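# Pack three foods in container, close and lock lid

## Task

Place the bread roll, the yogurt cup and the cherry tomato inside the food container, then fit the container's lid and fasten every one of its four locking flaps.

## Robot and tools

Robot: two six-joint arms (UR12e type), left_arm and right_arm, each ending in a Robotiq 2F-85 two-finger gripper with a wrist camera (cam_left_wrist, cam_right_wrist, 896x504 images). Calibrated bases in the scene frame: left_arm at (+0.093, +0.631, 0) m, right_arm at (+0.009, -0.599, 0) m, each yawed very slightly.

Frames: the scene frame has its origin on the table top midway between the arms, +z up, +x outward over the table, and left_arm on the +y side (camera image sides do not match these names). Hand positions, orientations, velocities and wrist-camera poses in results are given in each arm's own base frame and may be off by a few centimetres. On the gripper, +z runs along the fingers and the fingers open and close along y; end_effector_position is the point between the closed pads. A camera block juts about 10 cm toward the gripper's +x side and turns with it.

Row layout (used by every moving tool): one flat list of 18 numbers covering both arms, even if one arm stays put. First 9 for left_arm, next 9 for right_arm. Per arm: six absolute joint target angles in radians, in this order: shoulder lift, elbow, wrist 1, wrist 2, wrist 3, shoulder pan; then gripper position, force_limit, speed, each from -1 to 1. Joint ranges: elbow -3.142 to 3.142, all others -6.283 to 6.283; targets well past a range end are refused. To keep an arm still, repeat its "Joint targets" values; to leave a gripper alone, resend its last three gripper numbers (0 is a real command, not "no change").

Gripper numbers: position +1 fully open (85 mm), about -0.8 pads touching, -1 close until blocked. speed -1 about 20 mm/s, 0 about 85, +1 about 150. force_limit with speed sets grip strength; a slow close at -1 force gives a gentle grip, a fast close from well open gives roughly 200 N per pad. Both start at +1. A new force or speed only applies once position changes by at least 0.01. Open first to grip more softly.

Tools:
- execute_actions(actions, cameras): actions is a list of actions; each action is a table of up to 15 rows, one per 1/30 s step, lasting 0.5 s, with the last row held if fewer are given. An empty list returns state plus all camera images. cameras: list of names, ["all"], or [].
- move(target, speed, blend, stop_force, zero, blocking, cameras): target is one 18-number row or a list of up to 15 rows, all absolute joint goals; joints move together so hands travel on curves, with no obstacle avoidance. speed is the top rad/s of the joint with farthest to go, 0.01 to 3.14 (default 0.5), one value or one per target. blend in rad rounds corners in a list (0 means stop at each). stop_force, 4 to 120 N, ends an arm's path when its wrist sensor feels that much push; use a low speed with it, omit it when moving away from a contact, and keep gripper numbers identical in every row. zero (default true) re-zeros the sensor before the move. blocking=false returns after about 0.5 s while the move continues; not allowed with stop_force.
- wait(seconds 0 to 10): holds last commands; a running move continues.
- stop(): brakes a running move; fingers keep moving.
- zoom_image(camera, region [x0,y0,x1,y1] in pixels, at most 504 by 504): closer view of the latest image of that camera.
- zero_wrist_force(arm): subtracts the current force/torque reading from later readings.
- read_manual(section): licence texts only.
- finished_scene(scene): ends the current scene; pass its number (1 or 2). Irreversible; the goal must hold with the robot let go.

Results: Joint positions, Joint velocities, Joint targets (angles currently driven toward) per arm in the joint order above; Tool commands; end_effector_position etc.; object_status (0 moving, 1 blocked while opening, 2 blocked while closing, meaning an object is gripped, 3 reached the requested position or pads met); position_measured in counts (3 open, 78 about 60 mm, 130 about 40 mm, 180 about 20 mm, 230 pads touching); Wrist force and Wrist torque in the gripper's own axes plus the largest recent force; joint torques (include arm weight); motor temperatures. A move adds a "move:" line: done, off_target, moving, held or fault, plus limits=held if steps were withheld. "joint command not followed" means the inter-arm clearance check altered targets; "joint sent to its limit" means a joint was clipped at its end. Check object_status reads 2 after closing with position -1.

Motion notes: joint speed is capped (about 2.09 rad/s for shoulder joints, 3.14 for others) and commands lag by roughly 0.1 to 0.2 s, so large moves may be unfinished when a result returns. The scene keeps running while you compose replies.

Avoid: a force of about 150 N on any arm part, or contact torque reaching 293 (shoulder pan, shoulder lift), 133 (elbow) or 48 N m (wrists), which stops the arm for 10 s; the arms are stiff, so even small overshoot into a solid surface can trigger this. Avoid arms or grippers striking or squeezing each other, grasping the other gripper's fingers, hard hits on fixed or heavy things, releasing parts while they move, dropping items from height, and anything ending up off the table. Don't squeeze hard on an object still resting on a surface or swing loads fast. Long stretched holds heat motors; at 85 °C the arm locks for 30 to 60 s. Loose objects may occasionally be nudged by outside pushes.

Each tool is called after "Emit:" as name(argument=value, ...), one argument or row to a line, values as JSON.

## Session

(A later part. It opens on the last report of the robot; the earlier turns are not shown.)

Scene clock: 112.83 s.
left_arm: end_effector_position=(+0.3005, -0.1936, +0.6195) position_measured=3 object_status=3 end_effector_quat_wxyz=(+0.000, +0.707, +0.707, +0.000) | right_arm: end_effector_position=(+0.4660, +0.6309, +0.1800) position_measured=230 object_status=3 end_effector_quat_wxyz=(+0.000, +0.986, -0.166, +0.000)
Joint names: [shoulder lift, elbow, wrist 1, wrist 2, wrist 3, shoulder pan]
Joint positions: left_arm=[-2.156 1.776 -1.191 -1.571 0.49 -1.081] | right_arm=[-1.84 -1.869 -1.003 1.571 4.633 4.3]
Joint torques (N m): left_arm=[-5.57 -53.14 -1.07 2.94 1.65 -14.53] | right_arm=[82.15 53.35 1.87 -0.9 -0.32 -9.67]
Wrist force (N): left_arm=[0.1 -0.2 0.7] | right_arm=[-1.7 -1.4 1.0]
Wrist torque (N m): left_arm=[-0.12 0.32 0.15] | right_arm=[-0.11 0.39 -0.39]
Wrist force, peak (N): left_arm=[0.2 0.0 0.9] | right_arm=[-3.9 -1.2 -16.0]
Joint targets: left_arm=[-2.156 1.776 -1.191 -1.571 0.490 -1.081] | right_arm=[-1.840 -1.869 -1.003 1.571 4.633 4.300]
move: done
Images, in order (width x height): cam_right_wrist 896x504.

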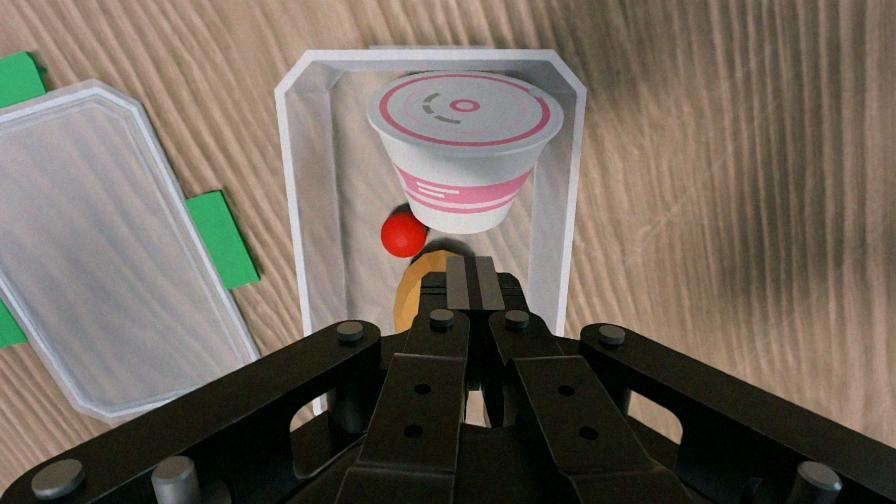

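Emit:
move(
  target=[
    [-2.1560,1.7760,-1.1910,-1.5710,0.4900,-1.0810,1,1,1,-1.8403,-1.8691,-1.0030,1.571,4.6330,4.3000,0.74,-0.3,-0.5],
    [-2.1560,1.7760,-1.1910,-1.5710,0.4900,-1.0810,1,1,1,-1.9109,-1.9815,-0.8346,1.2221,4.7554,4.4196,0.74,-0.3,-0.5],
  ],
  speed=0.2,
)

Emit:
move(
  target=[-2.1560,1.7760,-1.1910,-1.5710,0.4900,-1.0810,1,1,1,-1.9721,-2.0064,-0.7485,1.2221,4.7554,4.4196,0.74,-0.3,-0.5],
  speed=0.025,
  stop_force=5,
  cameras=["cam_right_wrist"],
)

Emit:
zoom_image(
  camera="cam_right_wrist",
  region=[200, 0, 704, 504],
)

Scene clock: 118.00 s.
left_arm: end_effector_position=(+0.3005, -0.1936, +0.6195) position_measured=3 object_status=3 end_effector_quat_wxyz=(+0.000, +0.707, +0.707, +0.000) | right_arm: end_effector_position=(+0.4727, +0.6285, +0.0999) position_measured=36 object_status=3 end_effector_quat_wxyz=(+0.029, +0.971, -0.163, +0.171)
Joint names: [shoulder lift, elbow, wrist 1, wrist 2, wrist 3, shoulder pan]
Joint positions: left_arm=[-2.156 1.776 -1.191 -1.571 0.49 -1.081] | right_arm=[-1.911 -1.981 -0.835 1.222 4.755 4.42]
Joint torques (N m): left_arm=[-3.95 -52.52 -0.99 3.33 1.46 -14.4] | right_arm=[61.12 28.52 6.91 -3.46 1.57 18.4]
Wrist force (N): left_arm=[0.2 -0.4 0.3] | right_arm=[-1.8 -0.3 1.5]
Wrist torque (N m): left_arm=[-0.15 0.29 0.16] | right_arm=[0.09 0.26 -0.22]
Wrist force, peak (N): left_arm=[0.7 -0.1 0.6] | right_arm=[-2.1 -1.8 0.9]
Joint targets: left_arm=[-2.156 1.776 -1.191 -1.571 0.490 -1.081] | right_arm=[-1.911 -1.982 -0.835 1.222 4.755 4.420]
move: done

Scene clock: 122.27 s.
left_arm: end_effector_position=(+0.3005, -0.1936, +0.6195) position_measured=3 object_status=3 end_effector_quat_wxyz=(+0.000, +0.707, +0.707, +0.000) | right_arm: end_effector_position=(+0.4726, +0.6284, +0.0517) position_measured=36 object_status=3 end_effector_quat_wxyz=(+0.029, +0.971, -0.163, +0.171)
Joint names: [shoulder lift, elbow, wrist 1, wrist 2, wrist 3, shoulder pan]
Joint positions: left_arm=[-2.156 1.776 -1.191 -1.571 0.49 -1.081] | right_arm=[-1.972 -2.006 -0.749 1.222 4.755 4.42]
Joint torques (N m): left_arm=[-5.16 -52.8 -1.09 3.37 1.64 -14.02] | right_arm=[63.24 25.87 7.81 -3.26 1.96 21.96]
Wrist force (N): left_arm=[0.5 -0.1 0.6] | right_arm=[-2.1 -0.4 1.4]
Wrist torque (N m): left_arm=[-0.10 0.26 0.16] | right_arm=[0.08 0.33 -0.19]
Wrist force, peak (N): left_arm=[0.3 0.3 0.8] | right_arm=[-2.4 -0.5 1.5]
Joint targets: left_arm=[-2.156 1.776 -1.191 -1.571 0.490 -1.081] | right_arm=[-1.972 -2.006 -0.748 1.222 4.755 4.420]
move: done
Images, in order (width x height): cam_right_wrist 896x504.

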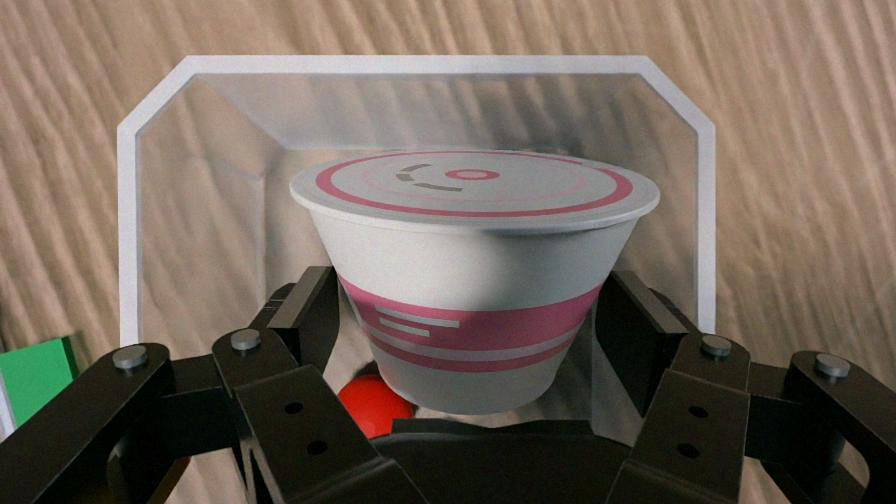

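Scaled by 1.000.

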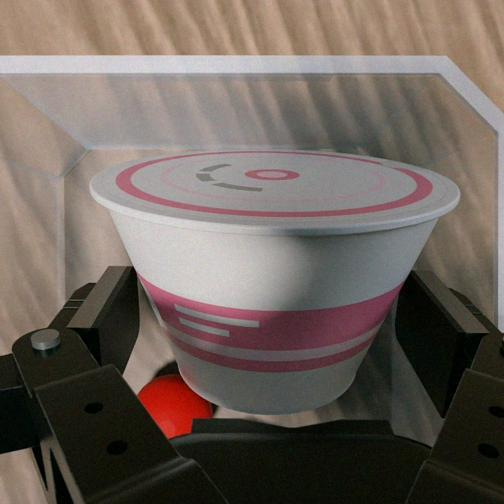

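Emit:
move(
  target=[-2.1560,1.7760,-1.1910,-1.5710,0.4900,-1.0810,1,1,1,-1.9863,-1.9827,-0.7580,1.2221,4.7548,4.4190,0.74,-0.3,-0.5],
  speed=0.02,
  stop_force=7,
  cameras=["cam_right_wrist"],
)

Emit:
zoom_image(
  camera="cam_right_wrist",
  region=[200, 0, 704, 504],
)

Scene clock: 124.57 s.
left_arm: end_effector_position=(+0.3005, -0.1936, +0.6195) position_measured=3 object_status=3 end_effector_quat_wxyz=(+0.000, +0.707, +0.707, +0.000) | right_arm: end_effector_position=(+0.4765, +0.6396, +0.0519) position_measured=36 object_status=3 end_effector_quat_wxyz=(+0.029, +0.971, -0.163, +0.171)
Joint names: [shoulder lift, elbow, wrist 1, wrist 2, wrist 3, shoulder pan]
Joint positions: left_arm=[-2.156 1.776 -1.191 -1.571 0.49 -1.081] | right_arm=[-1.986 -1.983 -0.758 1.222 4.755 4.419]
Joint torques (N m): left_arm=[-6.63 -53.06 -1.31 2.97 1.64 -14.59] | right_arm=[63.56 44.48 1.65 -3.01 -2.39 -14.21]
Wrist force (N): left_arm=[-0.1 -0.1 0.2] | right_arm=[-2.1 0.4 1.1]
Wrist torque (N m): left_arm=[-0.10 0.35 0.15] | right_arm=[0.06 0.28 -0.10]
Wrist force, peak (N): left_arm=[0.5 0.0 0.8] | right_arm=[-1.9 -0.1 1.9]
Joint targets: left_arm=[-2.156 1.776 -1.191 -1.571 0.490 -1.081] | right_arm=[-1.986 -1.983 -0.758 1.222 4.755 4.419]
move: done
Images, in order (width x height): cam_right_wrist 896x504.

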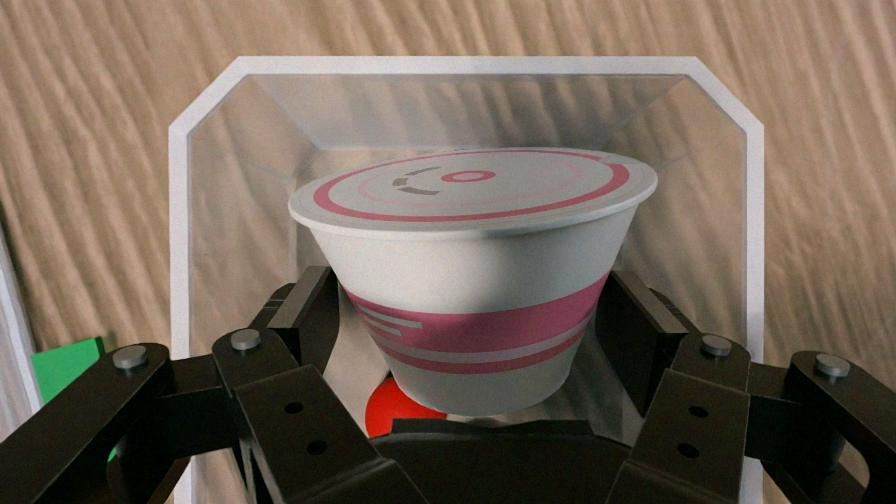

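Scaled by 1.000.

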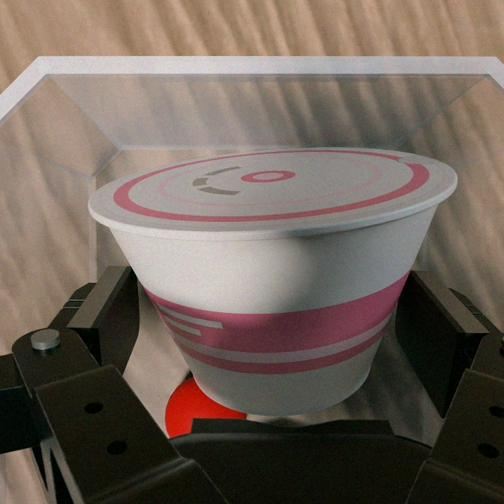

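Emit:
move(
  target=[-2.1560,1.7760,-1.1910,-1.5710,0.4900,-1.0810,1,1,1,-1.9942,-1.9852,-0.7476,1.2221,4.7548,4.4190,0.74,-0.3,-0.5],
  speed=0.01,
  stop_force=5,
)

Emit:
move(
  target=[-2.1560,1.7760,-1.1910,-1.5710,0.4900,-1.0810,1,1,1,-1.9942,-1.9852,-0.7476,1.2221,4.7548,4.4190,-1,0.1,-1],
)

Emit:
wait(
  seconds=0.3,
  cameras=["cam_right_wrist"],
)

Scene clock: 126.57 s.
left_arm: end_effector_position=(+0.3005, -0.1936, +0.6195) position_measured=3 object_status=3 end_effector_quat_wxyz=(+0.000, +0.707, +0.707, +0.000) | right_arm: end_effector_position=(+0.4765, +0.6396, +0.0460) position_measured=36 object_status=3 end_effector_quat_wxyz=(+0.029, +0.971, -0.163, +0.171)
Joint names: [shoulder lift, elbow, wrist 1, wrist 2, wrist 3, shoulder pan]
Joint positions: left_arm=[-2.156 1.776 -1.191 -1.571 0.49 -1.081] | right_arm=[-1.994 -1.985 -0.748 1.222 4.755 4.419]
Joint torques (N m): left_arm=[-6.04 -52.62 -1.22 2.75 1.58 -14.54] | right_arm=[64.53 25.86 7.5 -2.81 -2.27 -12.26]
Wrist force (N): left_arm=[0.3 0.0 0.3] | right_arm=[-2.6 0.5 -0.2]
Wrist torque (N m): left_arm=[-0.09 0.29 0.16] | right_arm=[0.09 0.32 -0.12]
Wrist force, peak (N): left_arm=[0.0 -0.1 0.8] | right_arm=[-2.9 0.2 -0.2]
Joint targets: left_arm=[-2.156 1.776 -1.191 -1.571 0.490 -1.081] | right_arm=[-1.994 -1.985 -0.748 1.222 4.755 4.419]
move: done

Scene clock: 127.43 s.
left_arm: end_effector_position=(+0.3005, -0.1936, +0.6195) position_measured=3 object_status=3 end_effector_quat_wxyz=(+0.000, +0.707, +0.707, +0.000) | right_arm: end_effector_position=(+0.4765, +0.6396, +0.0460) position_measured=53 object_status=0 end_effector_quat_wxyz=(+0.029, +0.971, -0.163, +0.171)
Joint names: [shoulder lift, elbow, wrist 1, wrist 2, wrist 3, shoulder pan]
Joint positions: left_arm=[-2.156 1.776 -1.191 -1.571 0.49 -1.081] | right_arm=[-1.994 -1.985 -0.748 1.222 4.755 4.419]
Joint torques (N m): left_arm=[-4.5 -52.57 -1.01 3.14 1.47 -11.89] | right_arm=[63.23 26.31 5.03 -0.8 -1.91 -11.43]
Wrist force (N): left_arm=[0.2 -0.2 0.1] | right_arm=[2.8 5.0 -23.0]
Wrist torque (N m): left_arm=[-0.12 0.29 0.15] | right_arm=[-0.03 0.50 -0.23]
Wrist force, peak (N): left_arm=[0.4 0.1 0.8] | right_arm=[2.8 5.0 -23.0]
Joint targets: left_arm=[-2.156 1.776 -1.191 -1.571 0.490 -1.081] | right_arm=[-1.994 -1.985 -0.748 1.222 4.755 4.419]
move: done

Scene clock: 127.73 s.
left_arm: end_effector_position=(+0.3005, -0.1936, +0.6195) position_measured=3 object_status=3 end_effector_quat_wxyz=(+0.000, +0.707, +0.707, +0.000) | right_arm: end_effector_position=(+0.4765, +0.6396, +0.0460) position_measured=53 object_status=2 end_effector_quat_wxyz=(+0.029, +0.971, -0.163, +0.171)
Joint names: [shoulder lift, elbow, wrist 1, wrist 2, wrist 3, shoulder pan]
Joint positions: left_arm=[-2.156 1.776 -1.191 -1.571 0.49 -1.081] | right_arm=[-1.994 -1.985 -0.748 1.222 4.755 4.419]
Joint torques (N m): left_arm=[-2.09 -51.83 -1.49 3.1 1.55 -11.44] | right_arm=[62.56 24.38 3.84 -0.35 -2.1 -9.96]
Wrist force (N): left_arm=[0.2 0.0 0.3] | right_arm=[2.7 4.6 -22.8]
Wrist torque (N m): left_arm=[-0.09 0.29 0.16] | right_arm=[-0.11 0.53 -0.23]
Wrist force, peak (N): left_arm=[0.6 0.1 0.2] | right_arm=[2.7 4.6 -22.8]
Joint targets: left_arm=[-2.156 1.776 -1.191 -1.571 0.490 -1.081] | right_arm=[-1.994 -1.985 -0.748 1.222 4.755 4.419]
Tool commands: left_gripper/position=+1.0 left_gripper/force_limit=+1.0 left_gripper/speed=+1.0 right_gripper/position=-1.0 right_gripper/force_limit=+0.1 right_gripper/speed=-1.0
wait: 0.30 s; at rest by 0.17 s
Images, in order (width x height): cam_right_wrist 896x504.

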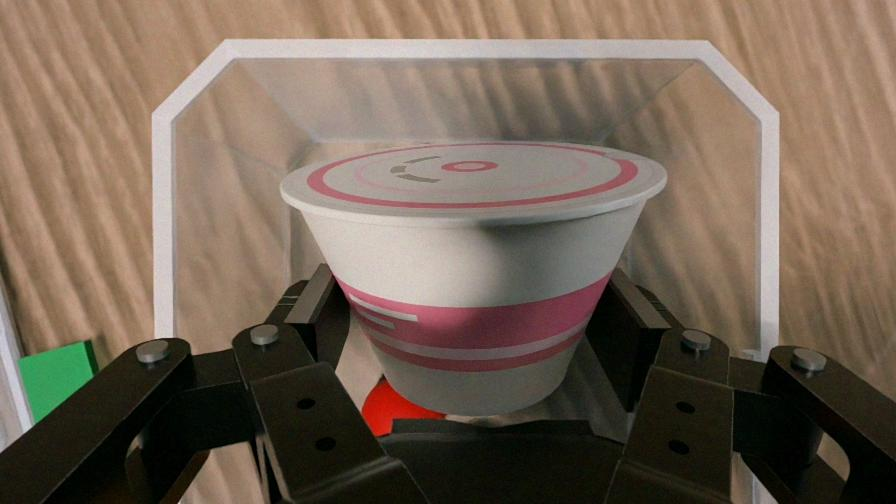

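Emit:
move(
  target=[-2.1560,1.7760,-1.1910,-1.5710,0.4900,-1.0810,1,1,1,-1.9942,-1.9852,-0.7476,1.2221,4.7548,4.4190,0.68,0.1,-1],
)

Emit:
move(
  target=[-2.1560,1.7760,-1.1910,-1.5710,0.4900,-1.0810,1,1,1,-2.0021,-1.9877,-0.7372,1.2221,4.7548,4.4190,0.68,0.1,-1],
  speed=0.01,
  stop_force=5,
)

Emit:
execute_actions(
  actions=[],
  cameras=["cam_right_wrist"],
)

Scene clock: 128.63 s.
left_arm: end_effector_position=(+0.3005, -0.1936, +0.6195) position_measured=3 object_status=3 end_effector_quat_wxyz=(+0.000, +0.707, +0.707, +0.000) | right_arm: end_effector_position=(+0.4765, +0.6396, +0.0460) position_measured=43 object_status=3 end_effector_quat_wxyz=(+0.029, +0.971, -0.163, +0.171)
Joint names: [shoulder lift, elbow, wrist 1, wrist 2, wrist 3, shoulder pan]
Joint positions: left_arm=[-2.156 1.776 -1.191 -1.571 0.49 -1.081] | right_arm=[-1.994 -1.985 -0.748 1.222 4.755 4.419]
Joint torques (N m): left_arm=[-4.92 -52.57 -1.33 2.72 1.75 -13.73] | right_arm=[64.95 26.89 1.89 0.28 -1.46 -8.68]
Wrist force (N): left_arm=[0.3 -0.2 0.2] | right_arm=[-1.5 -0.4 1.7]
Wrist torque (N m): left_arm=[-0.11 0.29 0.16] | right_arm=[0.12 0.27 -0.11]
Wrist force, peak (N): left_arm=[0.3 -0.3 0.7] | right_arm=[2.8 4.8 -22.9]
Joint targets: left_arm=[-2.156 1.776 -1.191 -1.571 0.490 -1.081] | right_arm=[-1.994 -1.985 -0.748 1.222 4.755 4.419]
move: done

Scene clock: 130.07 s.
left_arm: end_effector_position=(+0.3005, -0.1936, +0.6195) position_measured=3 object_status=3 end_effector_quat_wxyz=(+0.000, +0.707, +0.707, +0.000) | right_arm: end_effector_position=(+0.4765, +0.6396, +0.0454) position_measured=43 object_status=3 end_effector_quat_wxyz=(+0.029, +0.971, -0.163, +0.171)
Joint names: [shoulder lift, elbow, wrist 1, wrist 2, wrist 3, shoulder pan]
Joint positions: left_arm=[-2.156 1.776 -1.191 -1.571 0.49 -1.081] | right_arm=[-1.995 -1.985 -0.747 1.222 4.755 4.419]
Joint torques (N m): left_arm=[-4.43 -51.47 -1.2 3.25 1.48 -13.25] | right_arm=[84.72 41.32 1.55 0.6 -1.67 -8.77]
Wrist force (N): left_arm=[-0.1 0.0 0.4] | right_arm=[-1.1 0.1 -3.1]
Wrist torque (N m): left_arm=[-0.09 0.34 0.16] | right_arm=[0.14 0.38 -0.13]
Wrist force, peak (N): left_arm=[0.6 0.1 0.6] | right_arm=[0.0 0.6 -6.2]
Joint targets: left_arm=[-2.156 1.776 -1.191 -1.571 0.490 -1.081] | right_arm=[-1.995 -1.985 -0.747 1.222 4.755 4.419]
move: contact (right_arm)

Scene clock: 130.07 s.
left_arm: end_effector_position=(+0.3005, -0.1936, +0.6195) position_measured=3 object_status=3 end_effector_quat_wxyz=(+0.000, +0.707, +0.707, +0.000) | right_arm: end_effector_position=(+0.4765, +0.6396, +0.0454) position_measured=43 object_status=3 end_effector_quat_wxyz=(+0.029, +0.971, -0.163, +0.171)
Joint names: [shoulder lift, elbow, wrist 1, wrist 2, wrist 3, shoulder pan]
Joint positions: left_arm=[-2.156 1.776 -1.191 -1.571 0.49 -1.081] | right_arm=[-1.995 -1.985 -0.747 1.222 4.755 4.419]
Joint velocities: within noise
Joint torques (N m): left_arm=[-4.43 -51.47 -1.2 3.25 1.48 -13.25] | right_arm=[84.72 41.32 1.55 0.6 -1.67 -8.77]
Motor temperatures (°C): left_arm=[26 30 33 34 37 27] | right_arm=[34 28 37 32 34 27]
Wrist force (N): left_arm=[-0.1 0.0 0.4] | right_arm=[-1.1 0.1 -3.1]
Wrist torque (N m): left_arm=[-0.09 0.34 0.16] | right_arm=[0.14 0.38 -0.13]
Wrist force, peak (N): left_arm=[-0.1 0.0 0.4] | right_arm=[-1.1 0.1 -3.1]
Joint targets: left_arm=[-2.156 1.776 -1.191 -1.571 0.490 -1.081] | right_arm=[-1.995 -1.985 -0.747 1.222 4.755 4.419]
Tool commands: left_gripper/position=+1.0 left_gripper/force_limit=+1.0 left_gripper/speed=+1.0 right_gripper/position=+0.68 right_gripper/force_limit=+0.1 right_gripper/speed=-1.0
Images, in order (width x height): cam_right_wrist 896x504.

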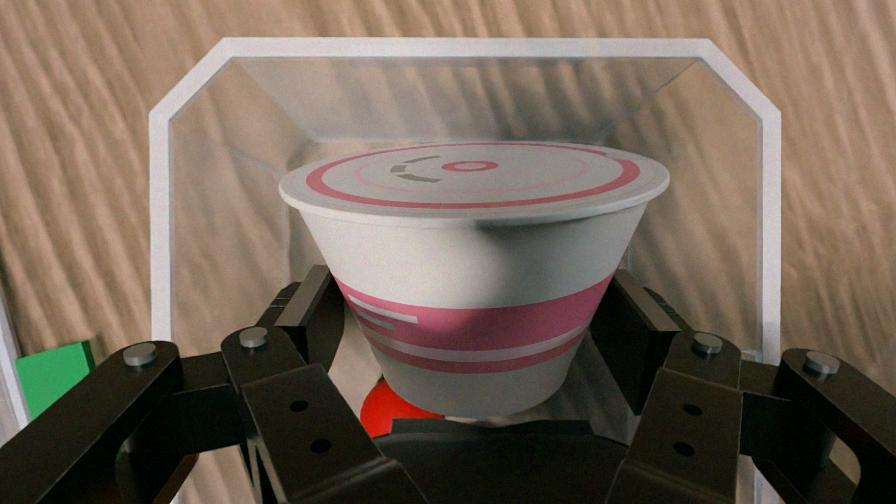

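Emit:
move(
  target=[-2.1560,1.7760,-1.1910,-1.5710,0.4900,-1.0810,1,1,1,-1.9950,-1.9854,-0.7466,1.2221,4.7548,4.4190,0.78,0.1,-1],
)

Emit:
move(
  target=[-2.1560,1.7760,-1.1910,-1.5710,0.4900,-1.0810,1,1,1,-2.0021,-1.9877,-0.7372,1.2221,4.7548,4.4190,0.78,0.1,-1],
  speed=0.01,
  stop_force=5,
)

Emit:
move(
  target=[-2.1560,1.7760,-1.1910,-1.5710,0.4900,-1.0810,1,1,1,-2.0015,-1.9875,-0.7380,1.2221,4.7548,4.4190,-1,0.1,-1],
  cameras=["cam_right_wrist"],
)

Scene clock: 132.60 s.
left_arm: end_effector_position=(+0.3005, -0.1936, +0.6195) position_measured=3 object_status=3 end_effector_quat_wxyz=(+0.000, +0.707, +0.707, +0.000) | right_arm: end_effector_position=(+0.4765, +0.6396, +0.0454) position_measured=31 object_status=0 end_effector_quat_wxyz=(+0.029, +0.971, -0.163, +0.171)
Joint names: [shoulder lift, elbow, wrist 1, wrist 2, wrist 3, shoulder pan]
Joint positions: left_arm=[-2.156 1.776 -1.191 -1.571 0.49 -1.081] | right_arm=[-1.995 -1.985 -0.747 1.222 4.755 4.419]
Joint torques (N m): left_arm=[-5.49 -51.85 -1.3 2.87 1.54 -12.71] | right_arm=[75.04 42.67 7.42 0.35 -1.43 -6.86]
Wrist force (N): left_arm=[0.2 0.1 0.2] | right_arm=[-1.7 -0.6 1.6]
Wrist torque (N m): left_arm=[-0.08 0.29 0.15] | right_arm=[0.04 0.28 -0.11]
Wrist force, peak (N): left_arm=[0.3 -0.2 0.8] | right_arm=[-0.6 0.5 -4.8]
Joint targets: left_arm=[-2.156 1.776 -1.191 -1.571 0.490 -1.081] | right_arm=[-1.995 -1.985 -0.747 1.222 4.755 4.419]
move: done

Scene clock: 134.30 s.
left_arm: end_effector_position=(+0.3005, -0.1936, +0.6195) position_measured=3 object_status=3 end_effector_quat_wxyz=(+0.000, +0.707, +0.707, +0.000) | right_arm: end_effector_position=(+0.4765, +0.6396, +0.0400) position_measured=31 object_status=3 end_effector_quat_wxyz=(+0.029, +0.971, -0.163, +0.171)
Joint names: [shoulder lift, elbow, wrist 1, wrist 2, wrist 3, shoulder pan]
Joint positions: left_arm=[-2.156 1.776 -1.191 -1.571 0.49 -1.081] | right_arm=[-2.002 -1.988 -0.737 1.222 4.755 4.419]
Joint torques (N m): left_arm=[-4.72 -51.79 -1.33 2.94 1.58 -14.4] | right_arm=[64.94 26.83 7.38 0.41 -1.42 -1.41]
Wrist force (N): left_arm=[0.0 0.1 0.5] | right_arm=[-1.3 -0.7 1.6]
Wrist torque (N m): left_arm=[-0.07 0.32 0.16] | right_arm=[0.03 0.21 -0.12]
Wrist force, peak (N): left_arm=[0.4 -0.1 0.7] | right_arm=[-1.7 0.0 2.2]
Joint targets: left_arm=[-2.156 1.776 -1.191 -1.571 0.490 -1.081] | right_arm=[-2.002 -1.988 -0.737 1.222 4.755 4.419]
move: done

Scene clock: 135.30 s.
left_arm: end_effector_position=(+0.3005, -0.1936, +0.6195) position_measured=3 object_status=3 end_effector_quat_wxyz=(+0.000, +0.707, +0.707, +0.000) | right_arm: end_effector_position=(+0.4765, +0.6396, +0.0405) position_measured=55 object_status=2 end_effector_quat_wxyz=(+0.029, +0.971, -0.163, +0.171)
Joint names: [shoulder lift, elbow, wrist 1, wrist 2, wrist 3, shoulder pan]
Joint positions: left_arm=[-2.156 1.776 -1.191 -1.571 0.49 -1.081] | right_arm=[-2.001 -1.987 -0.738 1.222 4.755 4.419]
Joint torques (N m): left_arm=[-3.59 -52.21 -1.27 2.88 1.55 -12.58] | right_arm=[69.27 36.18 0.78 0.46 -0.93 -1.03]
Wrist force (N): left_arm=[0.2 -0.1 0.2] | right_arm=[3.2 1.4 -15.0]
Wrist torque (N m): left_arm=[-0.11 0.30 0.16] | right_arm=[-0.01 0.43 -0.18]
Wrist force, peak (N): left_arm=[0.5 -0.1 0.6] | right_arm=[-0.3 4.4 -19.2]
Joint targets: left_arm=[-2.156 1.776 -1.191 -1.571 0.490 -1.081] | right_arm=[-2.002 -1.988 -0.738 1.222 4.755 4.419]
move: done
Images, in order (width x height): cam_right_wrist 896x504.

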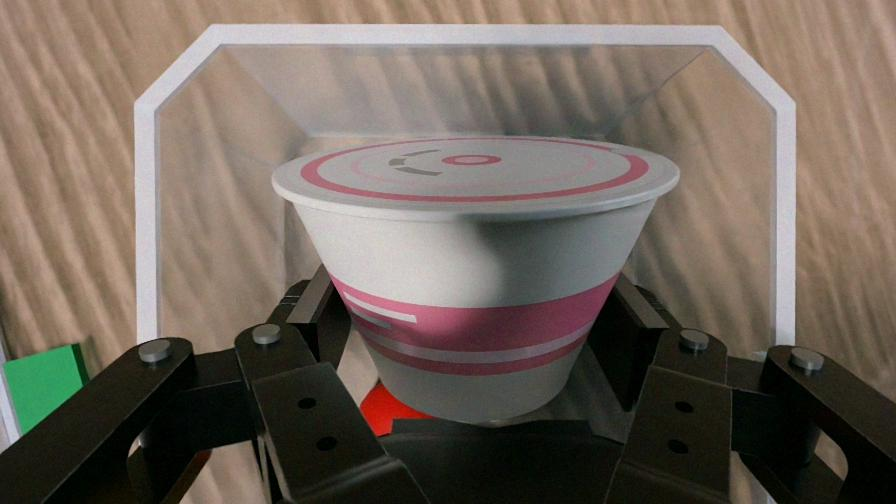

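Emit:
move(
  target=[-2.1560,1.7760,-1.1910,-1.5710,0.4900,-1.0810,1,1,1,-1.9863,-1.9827,-0.7580,1.2221,4.7548,4.4190,-1,0.1,-1],
  speed=0.01,
  cameras=["cam_right_wrist"],
)

Scene clock: 137.80 s.
left_arm: end_effector_position=(+0.3005, -0.1936, +0.6195) position_measured=3 object_status=3 end_effector_quat_wxyz=(+0.000, +0.707, +0.707, +0.000) | right_arm: end_effector_position=(+0.4765, +0.6396, +0.0519) position_measured=55 object_status=2 end_effector_quat_wxyz=(+0.029, +0.971, -0.163, +0.171)
Joint names: [shoulder lift, elbow, wrist 1, wrist 2, wrist 3, shoulder pan]
Joint positions: left_arm=[-2.156 1.776 -1.191 -1.571 0.49 -1.081] | right_arm=[-1.986 -1.983 -0.758 1.222 4.755 4.419]
Joint torques (N m): left_arm=[-5.72 -53.22 -1.47 2.94 1.64 -14.91] | right_arm=[86.48 46.75 2.01 0.27 -0.13 4.24]
Wrist force (N): left_arm=[0.3 0.1 0.1] | right_arm=[-2.1 -0.2 3.1]
Wrist torque (N m): left_arm=[-0.07 0.27 0.16] | right_arm=[0.12 0.23 -0.10]
Wrist force, peak (N): left_arm=[0.4 0.2 0.7] | right_arm=[3.6 2.0 -16.4]
Joint targets: left_arm=[-2.156 1.776 -1.191 -1.571 0.490 -1.081] | right_arm=[-1.986 -1.983 -0.758 1.222 4.755 4.419]
move: done
Images, in order (width x height): cam_right_wrist 896x504.

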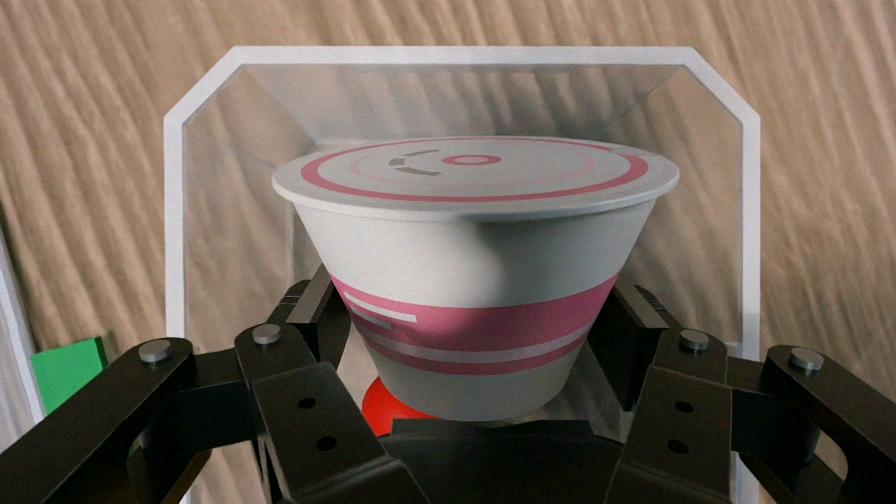

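Emit:
move(
  target=[
    [-2.1560,1.7760,-1.1910,-1.5710,0.4900,-1.0810,1,1,1,-1.9262,-1.9582,-0.8426,1.2221,4.7548,4.4190,-1,0.1,-1],
    [-2.1560,1.7760,-1.1910,-1.5710,0.4900,-1.0810,1,1,1,-1.8394,-1.9027,-0.9849,1.2221,4.7548,4.4190,-1,0.1,-1],
    [-2.1560,1.7760,-1.1910,-1.5710,0.4900,-1.0810,1,1,1,-1.7798,-2.2550,-1.6848,0.5057,5.7782,4.8171,-1,0.1,-1],
  ],
  speed=[0.08,0.15,0.3],
  blend=[0.01,0.03,0],
  cameras=["cam_right_wrist"],
)

Scene clock: 144.27 s.
left_arm: end_effector_position=(+0.3005, -0.1936, +0.6195) position_measured=3 object_status=3 end_effector_quat_wxyz=(+0.000, +0.707, +0.707, +0.000) | right_arm: end_effector_position=(+0.3750, +0.4750, +0.1600) position_measured=55 object_status=2 end_effector_quat_wxyz=(+0.101, +0.782, -0.132, +0.600)
Joint names: [shoulder lift, elbow, wrist 1, wrist 2, wrist 3, shoulder pan]
Joint positions: left_arm=[-2.156 1.776 -1.191 -1.571 0.49 -1.081] | right_arm=[-1.78 -2.255 -1.685 0.506 5.778 4.817]
Joint torques (N m): left_arm=[-3.74 -51.84 -1.54 2.96 1.37 -12.83] | right_arm=[64.46 21.42 -1.19 -2.99 1.86 18.33]
Wrist force (N): left_arm=[0.5 -0.2 0.2] | right_arm=[-2.1 -0.5 2.4]
Wrist torque (N m): left_arm=[-0.12 0.25 0.15] | right_arm=[0.08 -0.20 -0.01]
Wrist force, peak (N): left_arm=[0.3 -0.4 0.7] | right_arm=[-3.3 -0.3 3.2]
Joint targets: left_arm=[-2.156 1.776 -1.191 -1.571 0.490 -1.081] | right_arm=[-1.780 -2.255 -1.685 0.506 5.778 4.817]
move: done
Images, in order (width x height): cam_right_wrist 896x504.

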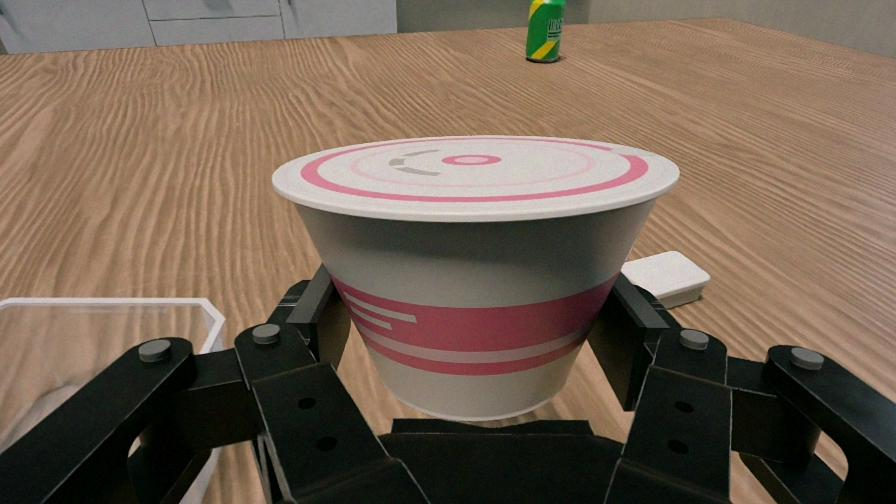

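Emit:
move(
  target=[-2.1560,1.7760,-1.1910,-1.5710,0.4900,-1.0810,1,1,1,-1.9963,-2.2969,-1.4264,0.5057,5.7782,4.8171,-1,0.1,-1],
  speed=0.12,
  stop_force=6,
)

Emit:
move(
  target=[-2.1560,1.7760,-1.1910,-1.5710,0.4900,-1.0810,1,1,1,-2.0202,-2.2983,-1.4011,0.5057,5.7782,4.8171,-1,0.1,-1],
  speed=0.015,
  stop_force=4,
  cameras=["cam_right_wrist"],
)

Scene clock: 147.60 s.
left_arm: end_effector_position=(+0.3005, -0.1936, +0.6195) position_measured=3 object_status=3 end_effector_quat_wxyz=(+0.000, +0.707, +0.707, +0.000) | right_arm: end_effector_position=(+0.3749, +0.4751, +0.0419) position_measured=55 object_status=2 end_effector_quat_wxyz=(+0.101, +0.782, -0.132, +0.600)
Joint names: [shoulder lift, elbow, wrist 1, wrist 2, wrist 3, shoulder pan]
Joint positions: left_arm=[-2.156 1.776 -1.191 -1.571 0.49 -1.081] | right_arm=[-1.996 -2.297 -1.426 0.506 5.778 4.817]
Joint torques (N m): left_arm=[-2.48 -52.71 -1.39 2.46 1.49 -14.59] | right_arm=[50.03 10.2 4.24 -3.14 2.1 18.43]
Wrist force (N): left_arm=[0.1 -0.2 0.3] | right_arm=[-2.9 -0.9 1.4]
Wrist torque (N m): left_arm=[-0.11 0.30 0.16] | right_arm=[-0.02 -0.05 -0.06]
Wrist force, peak (N): left_arm=[0.6 -0.3 0.6] | right_arm=[-3.3 -0.5 1.7]
Joint targets: left_arm=[-2.156 1.776 -1.191 -1.571 0.490 -1.081] | right_arm=[-1.996 -2.297 -1.426 0.506 5.778 4.817]
move: done

Scene clock: 150.07 s.
left_arm: end_effector_position=(+0.3005, -0.1936, +0.6195) position_measured=3 object_status=3 end_effector_quat_wxyz=(+0.000, +0.707, +0.707, +0.000) | right_arm: end_effector_position=(+0.3749, +0.4751, +0.0300) position_measured=55 object_status=2 end_effector_quat_wxyz=(+0.101, +0.782, -0.132, +0.600)
Joint names: [shoulder lift, elbow, wrist 1, wrist 2, wrist 3, shoulder pan]
Joint positions: left_arm=[-2.156 1.776 -1.191 -1.571 0.49 -1.081] | right_arm=[-2.02 -2.298 -1.401 0.506 5.778 4.817]
Joint torques (N m): left_arm=[-3.93 -52.49 -1.45 2.73 1.44 -14.92] | right_arm=[52.69 10.19 3.69 -2.22 1.87 10.26]
Wrist force (N): left_arm=[0.2 -0.4 0.5] | right_arm=[-2.5 -0.7 0.9]
Wrist torque (N m): left_arm=[-0.15 0.30 0.16] | right_arm=[0.01 -0.11 -0.06]
Wrist force, peak (N): left_arm=[0.6 0.0 0.5] | right_arm=[-2.6 -1.5 1.7]
Joint targets: left_arm=[-2.156 1.776 -1.191 -1.571 0.490 -1.081] | right_arm=[-2.020 -2.298 -1.401 0.506 5.778 4.817]
move: done
Images, in order (width x height): cam_right_wrist 896x504.

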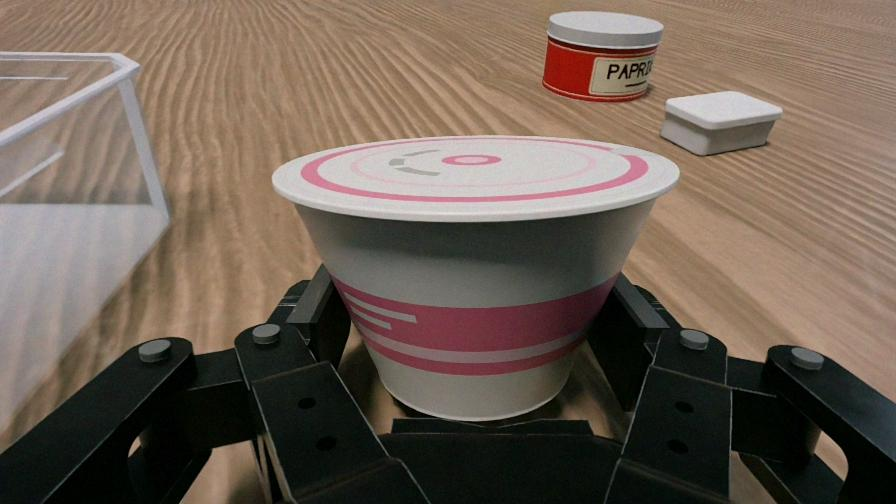

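Emit:
move(
  target=[-2.1560,1.7760,-1.1910,-1.5710,0.4900,-1.0810,1,1,1,-1.9732,-2.3370,-1.1918,0.5605,5.5847,4.7989,-1,0.1,-1],
  speed=0.04,
  stop_force=5,
  cameras=["cam_right_wrist"],
)

Scene clock: 154.63 s.
left_arm: end_effector_position=(+0.3005, -0.1936, +0.6195) position_measured=3 object_status=3 end_effector_quat_wxyz=(+0.000, +0.707, +0.707, +0.000) | right_arm: end_effector_position=(+0.3751, +0.4744, +0.0280) position_measured=55 object_status=2 end_effector_quat_wxyz=(+0.098, +0.802, -0.136, +0.573)
Joint names: [shoulder lift, elbow, wrist 1, wrist 2, wrist 3, shoulder pan]
Joint positions: left_arm=[-2.156 1.776 -1.191 -1.571 0.49 -1.081] | right_arm=[-1.993 -2.32 -1.282 0.537 5.668 4.807]
Joint torques (N m): left_arm=[-5.97 -52.22 -1.38 2.91 1.24 -13.2] | right_arm=[46.74 28.18 -1.05 -3.16 1.99 15.95]
Wrist force (N): left_arm=[0.0 -0.2 0.2] | right_arm=[1.3 -0.5 -0.3]
Wrist torque (N m): left_arm=[-0.11 0.34 0.16] | right_arm=[0.00 0.09 -0.03]
Wrist force, peak (N): left_arm=[0.2 0.1 0.8] | right_arm=[-3.2 -0.7 1.2]
Joint targets: left_arm=[-2.156 1.776 -1.191 -1.571 0.490 -1.081] | right_arm=[-1.993 -2.320 -1.282 0.537 5.668 4.807]
move: contact (right_arm); right_arm: the wrist 1 is farthest, 0.090 rad from its target
Images, in order (width x height): cam_right_wrist 896x504.

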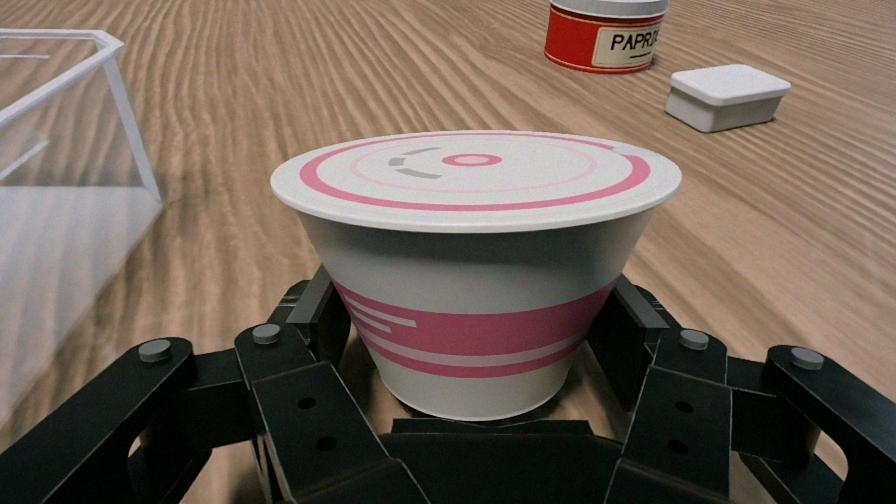

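Emit:
move(
  target=[-2.1560,1.7760,-1.1910,-1.5710,0.4900,-1.0810,1,1,1,-1.993,-2.320,-1.282,0.537,5.668,4.807,1,0.1,-1],
)

Emit:
wait(
  seconds=0.5,
  cameras=["cam_right_wrist"],
)

Scene clock: 156.07 s.
left_arm: end_effector_position=(+0.3005, -0.1936, +0.6195) position_measured=3 object_status=3 end_effector_quat_wxyz=(+0.000, +0.707, +0.707, +0.000) | right_arm: end_effector_position=(+0.3749, +0.4748, +0.0282) position_measured=3 object_status=0 end_effector_quat_wxyz=(+0.097, +0.802, -0.136, +0.573)
Joint names: [shoulder lift, elbow, wrist 1, wrist 2, wrist 3, shoulder pan]
Joint positions: left_arm=[-2.156 1.776 -1.191 -1.571 0.49 -1.081] | right_arm=[-1.993 -2.32 -1.282 0.537 5.668 4.807]
Joint torques (N m): left_arm=[-3.39 -52.71 -1.69 2.5 1.34 -15.05] | right_arm=[71.65 29.13 -1.11 -0.36 1.07 17.65]
Wrist force (N): left_arm=[0.4 -0.3 0.5] | right_arm=[-0.7 -0.7 1.4]
Wrist torque (N m): left_arm=[-0.14 0.26 0.16] | right_arm=[0.03 -0.13 -0.04]
Wrist force, peak (N): left_arm=[0.4 -0.1 0.9] | right_arm=[-2.3 -1.0 2.0]
Joint targets: left_arm=[-2.156 1.776 -1.191 -1.571 0.490 -1.081] | right_arm=[-1.993 -2.320 -1.282 0.537 5.668 4.807]
move: done

Scene clock: 156.57 s.
left_arm: end_effector_position=(+0.3005, -0.1936, +0.6195) position_measured=3 object_status=3 end_effector_quat_wxyz=(+0.000, +0.707, +0.707, +0.000) | right_arm: end_effector_position=(+0.3749, +0.4748, +0.0282) position_measured=3 object_status=3 end_effector_quat_wxyz=(+0.097, +0.802, -0.136, +0.573)
Joint names: [shoulder lift, elbow, wrist 1, wrist 2, wrist 3, shoulder pan]
Joint positions: left_arm=[-2.156 1.776 -1.191 -1.571 0.49 -1.081] | right_arm=[-1.993 -2.32 -1.282 0.537 5.668 4.807]
Joint torques (N m): left_arm=[-5.23 -52.59 -1.45 3.19 1.35 -12.54] | right_arm=[69.49 28.15 -0.38 0.42 1.68 16.96]
Wrist force (N): left_arm=[0.1 -0.2 0.2] | right_arm=[-1.5 -0.8 1.6]
Wrist torque (N m): left_arm=[-0.12 0.30 0.15] | right_arm=[0.00 0.03 -0.03]
Wrist force, peak (N): left_arm=[0.5 -0.1 0.5] | right_arm=[-1.5 -0.8 1.6]
Joint targets: left_arm=[-2.156 1.776 -1.191 -1.571 0.490 -1.081] | right_arm=[-1.993 -2.320 -1.282 0.537 5.668 4.807]
Tool commands: left_gripper/position=+1.0 left_gripper/force_limit=+1.0 left_gripper/speed=+1.0 right_gripper/position=+1.0 right_gripper/force_limit=+0.1 right_gripper/speed=-1.0
wait: 0.50 s; at rest by 0.17 s
Images, in order (width x height): cam_right_wrist 896x504.

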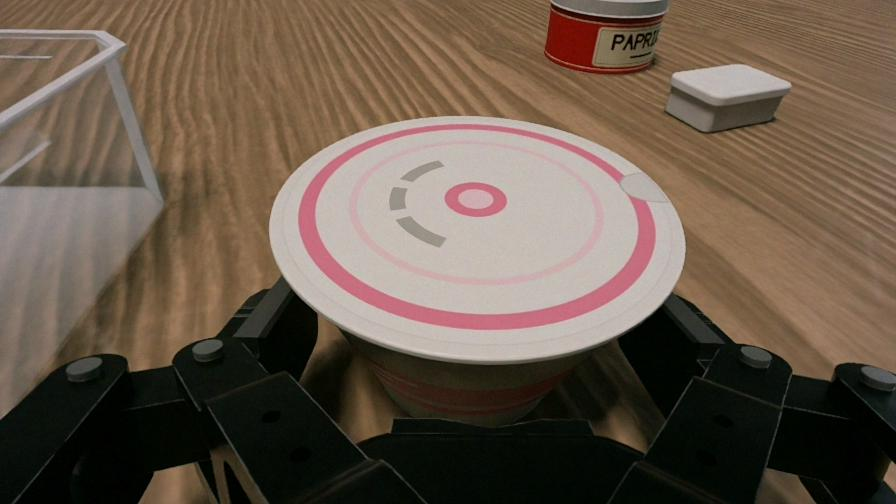

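Emit:
move(
  target=[
    [-2.1560,1.7760,-1.1910,-1.5710,0.4900,-1.0810,1,1,1,-1.9836,-2.2792,-1.4079,0.6373,5.7693,4.9241,1,0.1,-1],
    [-2.1560,1.7760,-1.1910,-1.5710,0.4900,-1.0810,1,1,1,-1.7036,-2.2792,-1.6879,0.6373,5.7693,4.9241,1,0.1,-1],
    [-2.1560,1.7760,-1.1910,-1.5710,0.4900,-1.0810,1,1,1,-1.68,-1.8416,-1.1951,1.571,6.2470,4.3430,1,0.1,-1],
  ],
  speed=[0.1,0.4,0.6],
  blend=[0.01,0.05,0],
  cameras=["cam_right_wrist"],
)

Emit:
zoom_image(
  camera="cam_right_wrist",
  region=[200, 0, 704, 400],
)

Scene clock: 161.17 s.
left_arm: end_effector_position=(+0.3005, -0.1936, +0.6195) position_measured=3 object_status=3 end_effector_quat_wxyz=(+0.000, +0.707, +0.707, +0.000) | right_arm: end_effector_position=(+0.4209, +0.6050, +0.2932) position_measured=3 object_status=3 end_effector_quat_wxyz=(-0.002, -0.580, +0.815, -0.001)
Joint names: [shoulder lift, elbow, wrist 1, wrist 2, wrist 3, shoulder pan]
Joint positions: left_arm=[-2.156 1.776 -1.191 -1.571 0.49 -1.081] | right_arm=[-1.68 -1.842 -1.195 1.571 6.247 4.343]
Joint torques (N m): left_arm=[-3.6 -51.93 -1.55 2.7 1.33 -13.37] | right_arm=[69.66 58.52 7.42 2.1 2.13 -14.76]
Wrist force (N): left_arm=[0.1 -0.1 0.3] | right_arm=[-1.8 -1.3 0.6]
Wrist torque (N m): left_arm=[-0.10 0.30 0.16] | right_arm=[-0.10 0.41 -0.37]
Wrist force, peak (N): left_arm=[0.3 -0.1 0.8] | right_arm=[-2.8 -2.9 -0.7]
Joint targets: left_arm=[-2.156 1.776 -1.191 -1.571 0.490 -1.081] | right_arm=[-1.680 -1.842 -1.195 1.571 6.247 4.343]
move: done
Images, in order (width x height): cam_right_wrist 896x504.

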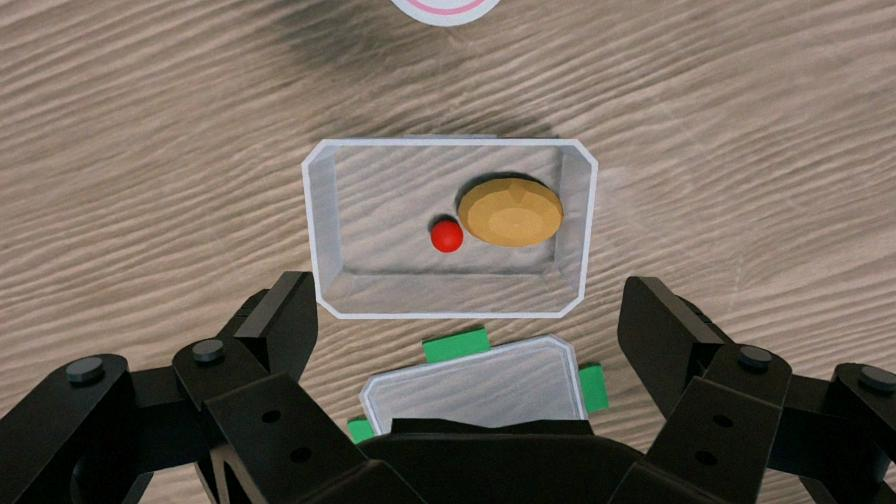

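Scaled by 1.000.

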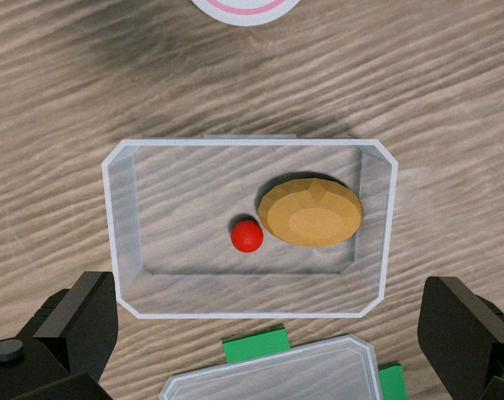

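Emit:
execute_actions(
  actions=[],
  cameras=["cam_right_wrist"],
)

Scene clock: 162.53 s.
left_arm: end_effector_position=(+0.3005, -0.1936, +0.6195) position_measured=3 object_status=3 end_effector_quat_wxyz=(+0.000, +0.707, +0.707, +0.000) | right_arm: end_effector_position=(+0.4209, +0.6050, +0.2933) position_measured=3 object_status=3 end_effector_quat_wxyz=(-0.002, -0.580, +0.815, -0.001)
Joint names: [shoulder lift, elbow, wrist 1, wrist 2, wrist 3, shoulder pan]
Joint positions: left_arm=[-2.156 1.776 -1.191 -1.571 0.49 -1.081] | right_arm=[-1.68 -1.842 -1.195 1.571 6.247 4.343]
Joint velocities: within noise
Joint torques (N m): left_arm=[-6.01 -52.07 -1.75 2.62 0.99 -14.2] | right_arm=[73.04 57.97 7.42 1.98 1.83 -13.03]
Motor temperatures (°C): left_arm=[26 30 33 34 37 27] | right_arm=[34 28 37 32 34 27]
Wrist force (N): left_arm=[0.2 -0.3 0.3] | right_arm=[-1.6 -1.3 0.7]
Wrist torque (N m): left_arm=[-0.13 0.29 0.16] | right_arm=[-0.10 0.38 -0.37]
Wrist force, peak (N): left_arm=[0.5 -0.1 0.6] | right_arm=[-2.3 -1.6 0.6]
Joint targets: left_arm=[-2.156 1.776 -1.191 -1.571 0.490 -1.081] | right_arm=[-1.680 -1.842 -1.195 1.571 6.247 4.343]
Tool commands: left_gripper/position=+1.0 left_gripper/force_limit=+1.0 left_gripper/speed=+1.0 right_gripper/position=+1.0 right_gripper/force_limit=+0.1 right_gripper/speed=-1.0
Images, in order (width x height): cam_right_wrist 896x504.

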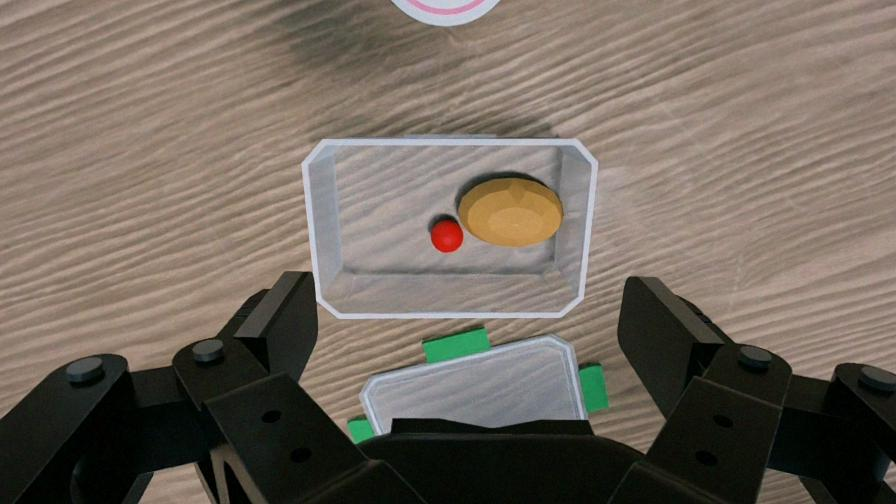

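Emit:
move(
  target=[
    [-2.1560,1.7760,-1.1910,-1.5710,0.4900,-1.0810,1,1,1,-1.8511,-1.8965,-0.9648,1.571,6.2328,4.3288,-1,0.1,0.5],
    [-2.1560,1.7760,-1.1910,-1.5710,0.4900,-1.0810,1,1,1,-2.0037,-1.9761,-0.7326,1.571,6.2328,4.3288,-1,0.1,0.5],
  ],
  speed=[0.5,0.15],
  cameras=["cam_right_wrist"],
)

Emit:
move(
  target=[-2.1560,1.7760,-1.1910,-1.5710,0.4900,-1.0810,1,1,1,-2.0343,-1.9245,-0.7536,1.571,6.2345,4.3305,-1,0.1,0.5],
  speed=0.03,
  stop_force=6,
  cameras=["cam_right_wrist"],
)

Emit:
move(
  target=[
    [-2.1560,1.7760,-1.1910,-1.5710,0.4900,-1.0810,1,1,1,-1.8874,-1.8463,-0.9786,1.571,6.2345,4.3305,-1,0.1,0.5],
    [-2.1560,1.7760,-1.1910,-1.5710,0.4900,-1.0810,1,1,1,-1.6800,-1.8416,-1.1951,1.571,6.2470,4.3430,1,0.1,0.5],
  ],
  speed=[0.2,0.5],
  blend=[0.03,0],
  cameras=["cam_right_wrist"],
)

Scene clock: 167.00 s.
left_arm: end_effector_position=(+0.3005, -0.1936, +0.6195) position_measured=3 object_status=3 end_effector_quat_wxyz=(+0.000, +0.707, +0.707, +0.000) | right_arm: end_effector_position=(+0.4456, +0.6388, +0.0281) position_measured=233 object_status=3 end_effector_quat_wxyz=(+0.000, -0.580, +0.815, +0.000)
Joint names: [shoulder lift, elbow, wrist 1, wrist 2, wrist 3, shoulder pan]
Joint positions: left_arm=[-2.156 1.776 -1.191 -1.571 0.49 -1.081] | right_arm=[-2.004 -1.976 -0.733 1.571 6.233 4.329]
Joint torques (N m): left_arm=[-4.5 -52.42 -1.54 2.89 1.28 -13.09] | right_arm=[67.84 26.11 7.61 -0.27 -2.37 -9.31]
Wrist force (N): left_arm=[0.2 -0.3 0.4] | right_arm=[-1.7 -0.7 1.1]
Wrist torque (N m): left_arm=[-0.13 0.29 0.16] | right_arm=[0.07 0.35 -0.23]
Wrist force, peak (N): left_arm=[0.7 -0.2 0.6] | right_arm=[-2.3 -1.4 4.2]
Joint targets: left_arm=[-2.156 1.776 -1.191 -1.571 0.490 -1.081] | right_arm=[-2.004 -1.976 -0.733 1.571 6.233 4.329]
move: done
Images, in order (width x height): cam_right_wrist 896x504.

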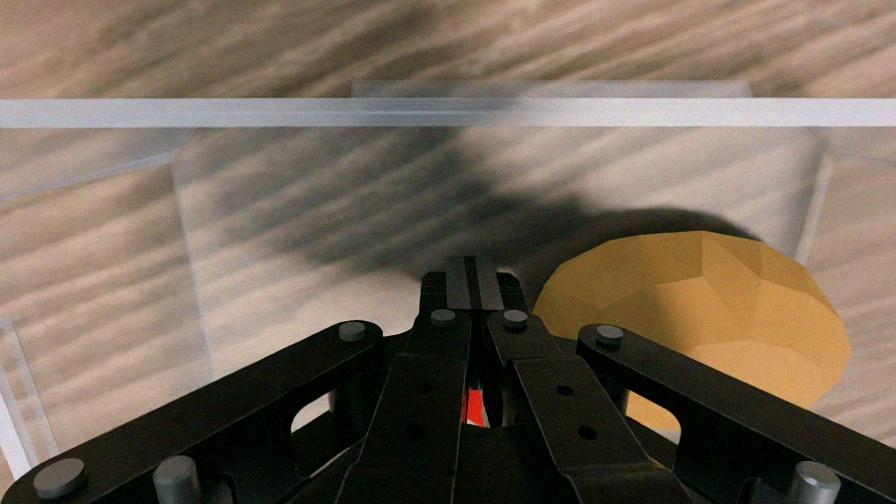

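Scene clock: 169.57 s.
left_arm: end_effector_position=(+0.3005, -0.1936, +0.6195) position_measured=3 object_status=3 end_effector_quat_wxyz=(+0.000, +0.707, +0.707, +0.000) | right_arm: end_effector_position=(+0.4540, +0.6634, +0.0280) position_measured=233 object_status=3 end_effector_quat_wxyz=(+0.000, -0.580, +0.815, +0.000)
Joint names: [shoulder lift, elbow, wrist 1, wrist 2, wrist 3, shoulder pan]
Joint positions: left_arm=[-2.156 1.776 -1.191 -1.571 0.49 -1.081] | right_arm=[-2.034 -1.925 -0.754 1.571 6.234 4.331]
Joint torques (N m): left_arm=[-4.37 -52.49 -1.43 2.65 0.87 -14.58] | right_arm=[67.03 45.57 1.83 -0.27 1.89 17.69]
Wrist force (N): left_arm=[0.3 -0.2 0.3] | right_arm=[-2.1 -0.4 1.0]
Wrist torque (N m): left_arm=[-0.12 0.28 0.15] | right_arm=[0.13 0.41 -0.34]
Wrist force, peak (N): left_arm=[0.5 -0.1 0.7] | right_arm=[-2.0 -0.9 1.3]
Joint targets: left_arm=[-2.156 1.776 -1.191 -1.571 0.490 -1.081] | right_arm=[-2.034 -1.925 -0.754 1.571 6.235 4.331]
move: done
Images, in order (width x height): cam_right_wrist 896x504.

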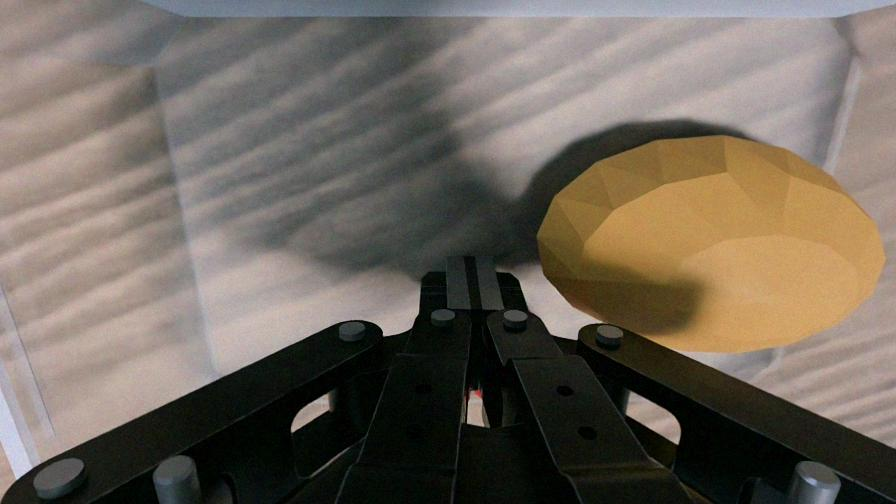

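Scene clock: 172.70 s.
left_arm: end_effector_position=(+0.3005, -0.1936, +0.6195) position_measured=3 object_status=3 end_effector_quat_wxyz=(+0.000, +0.707, +0.707, +0.000) | right_arm: end_effector_position=(+0.4209, +0.6050, +0.2933) position_measured=3 object_status=0 end_effector_quat_wxyz=(-0.002, -0.580, +0.815, -0.001)
Joint names: [shoulder lift, elbow, wrist 1, wrist 2, wrist 3, shoulder pan]
Joint positions: left_arm=[-2.156 1.776 -1.191 -1.571 0.49 -1.081] | right_arm=[-1.68 -1.842 -1.195 1.571 6.247 4.343]
Joint torques (N m): left_arm=[-3.58 -52.27 -1.72 2.94 1 -13.85] | right_arm=[71.03 57.38 1.7 0.04 1.77 15.39]
Wrist force (N): left_arm=[0.4 0.1 0.2] | right_arm=[-1.8 -1.2 0.6]
Wrist torque (N m): left_arm=[-0.08 0.26 0.16] | right_arm=[-0.08 0.41 -0.36]
Wrist force, peak (N): left_arm=[0.3 0.1 0.8] | right_arm=[-3.2 -1.4 2.8]
Joint targets: left_arm=[-2.156 1.776 -1.191 -1.571 0.490 -1.081] | right_arm=[-1.680 -1.842 -1.195 1.571 6.247 4.343]
move: done
Images, in order (width x height): cam_right_wrist 896x504.

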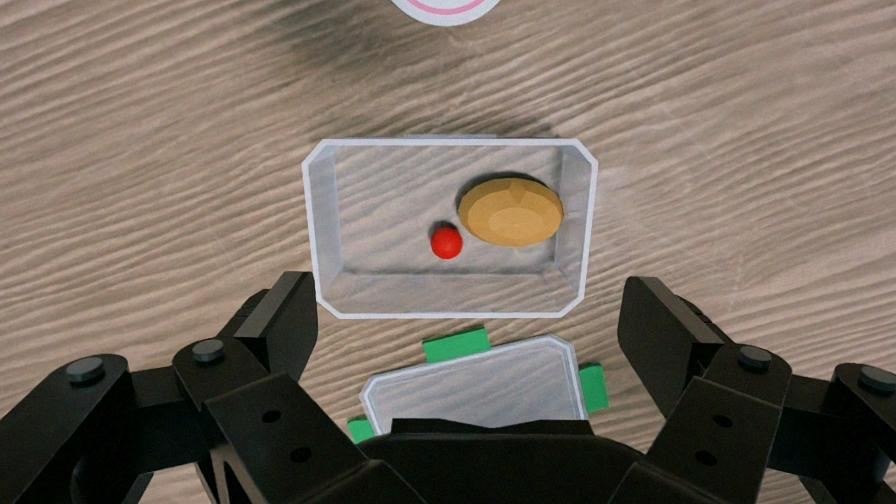

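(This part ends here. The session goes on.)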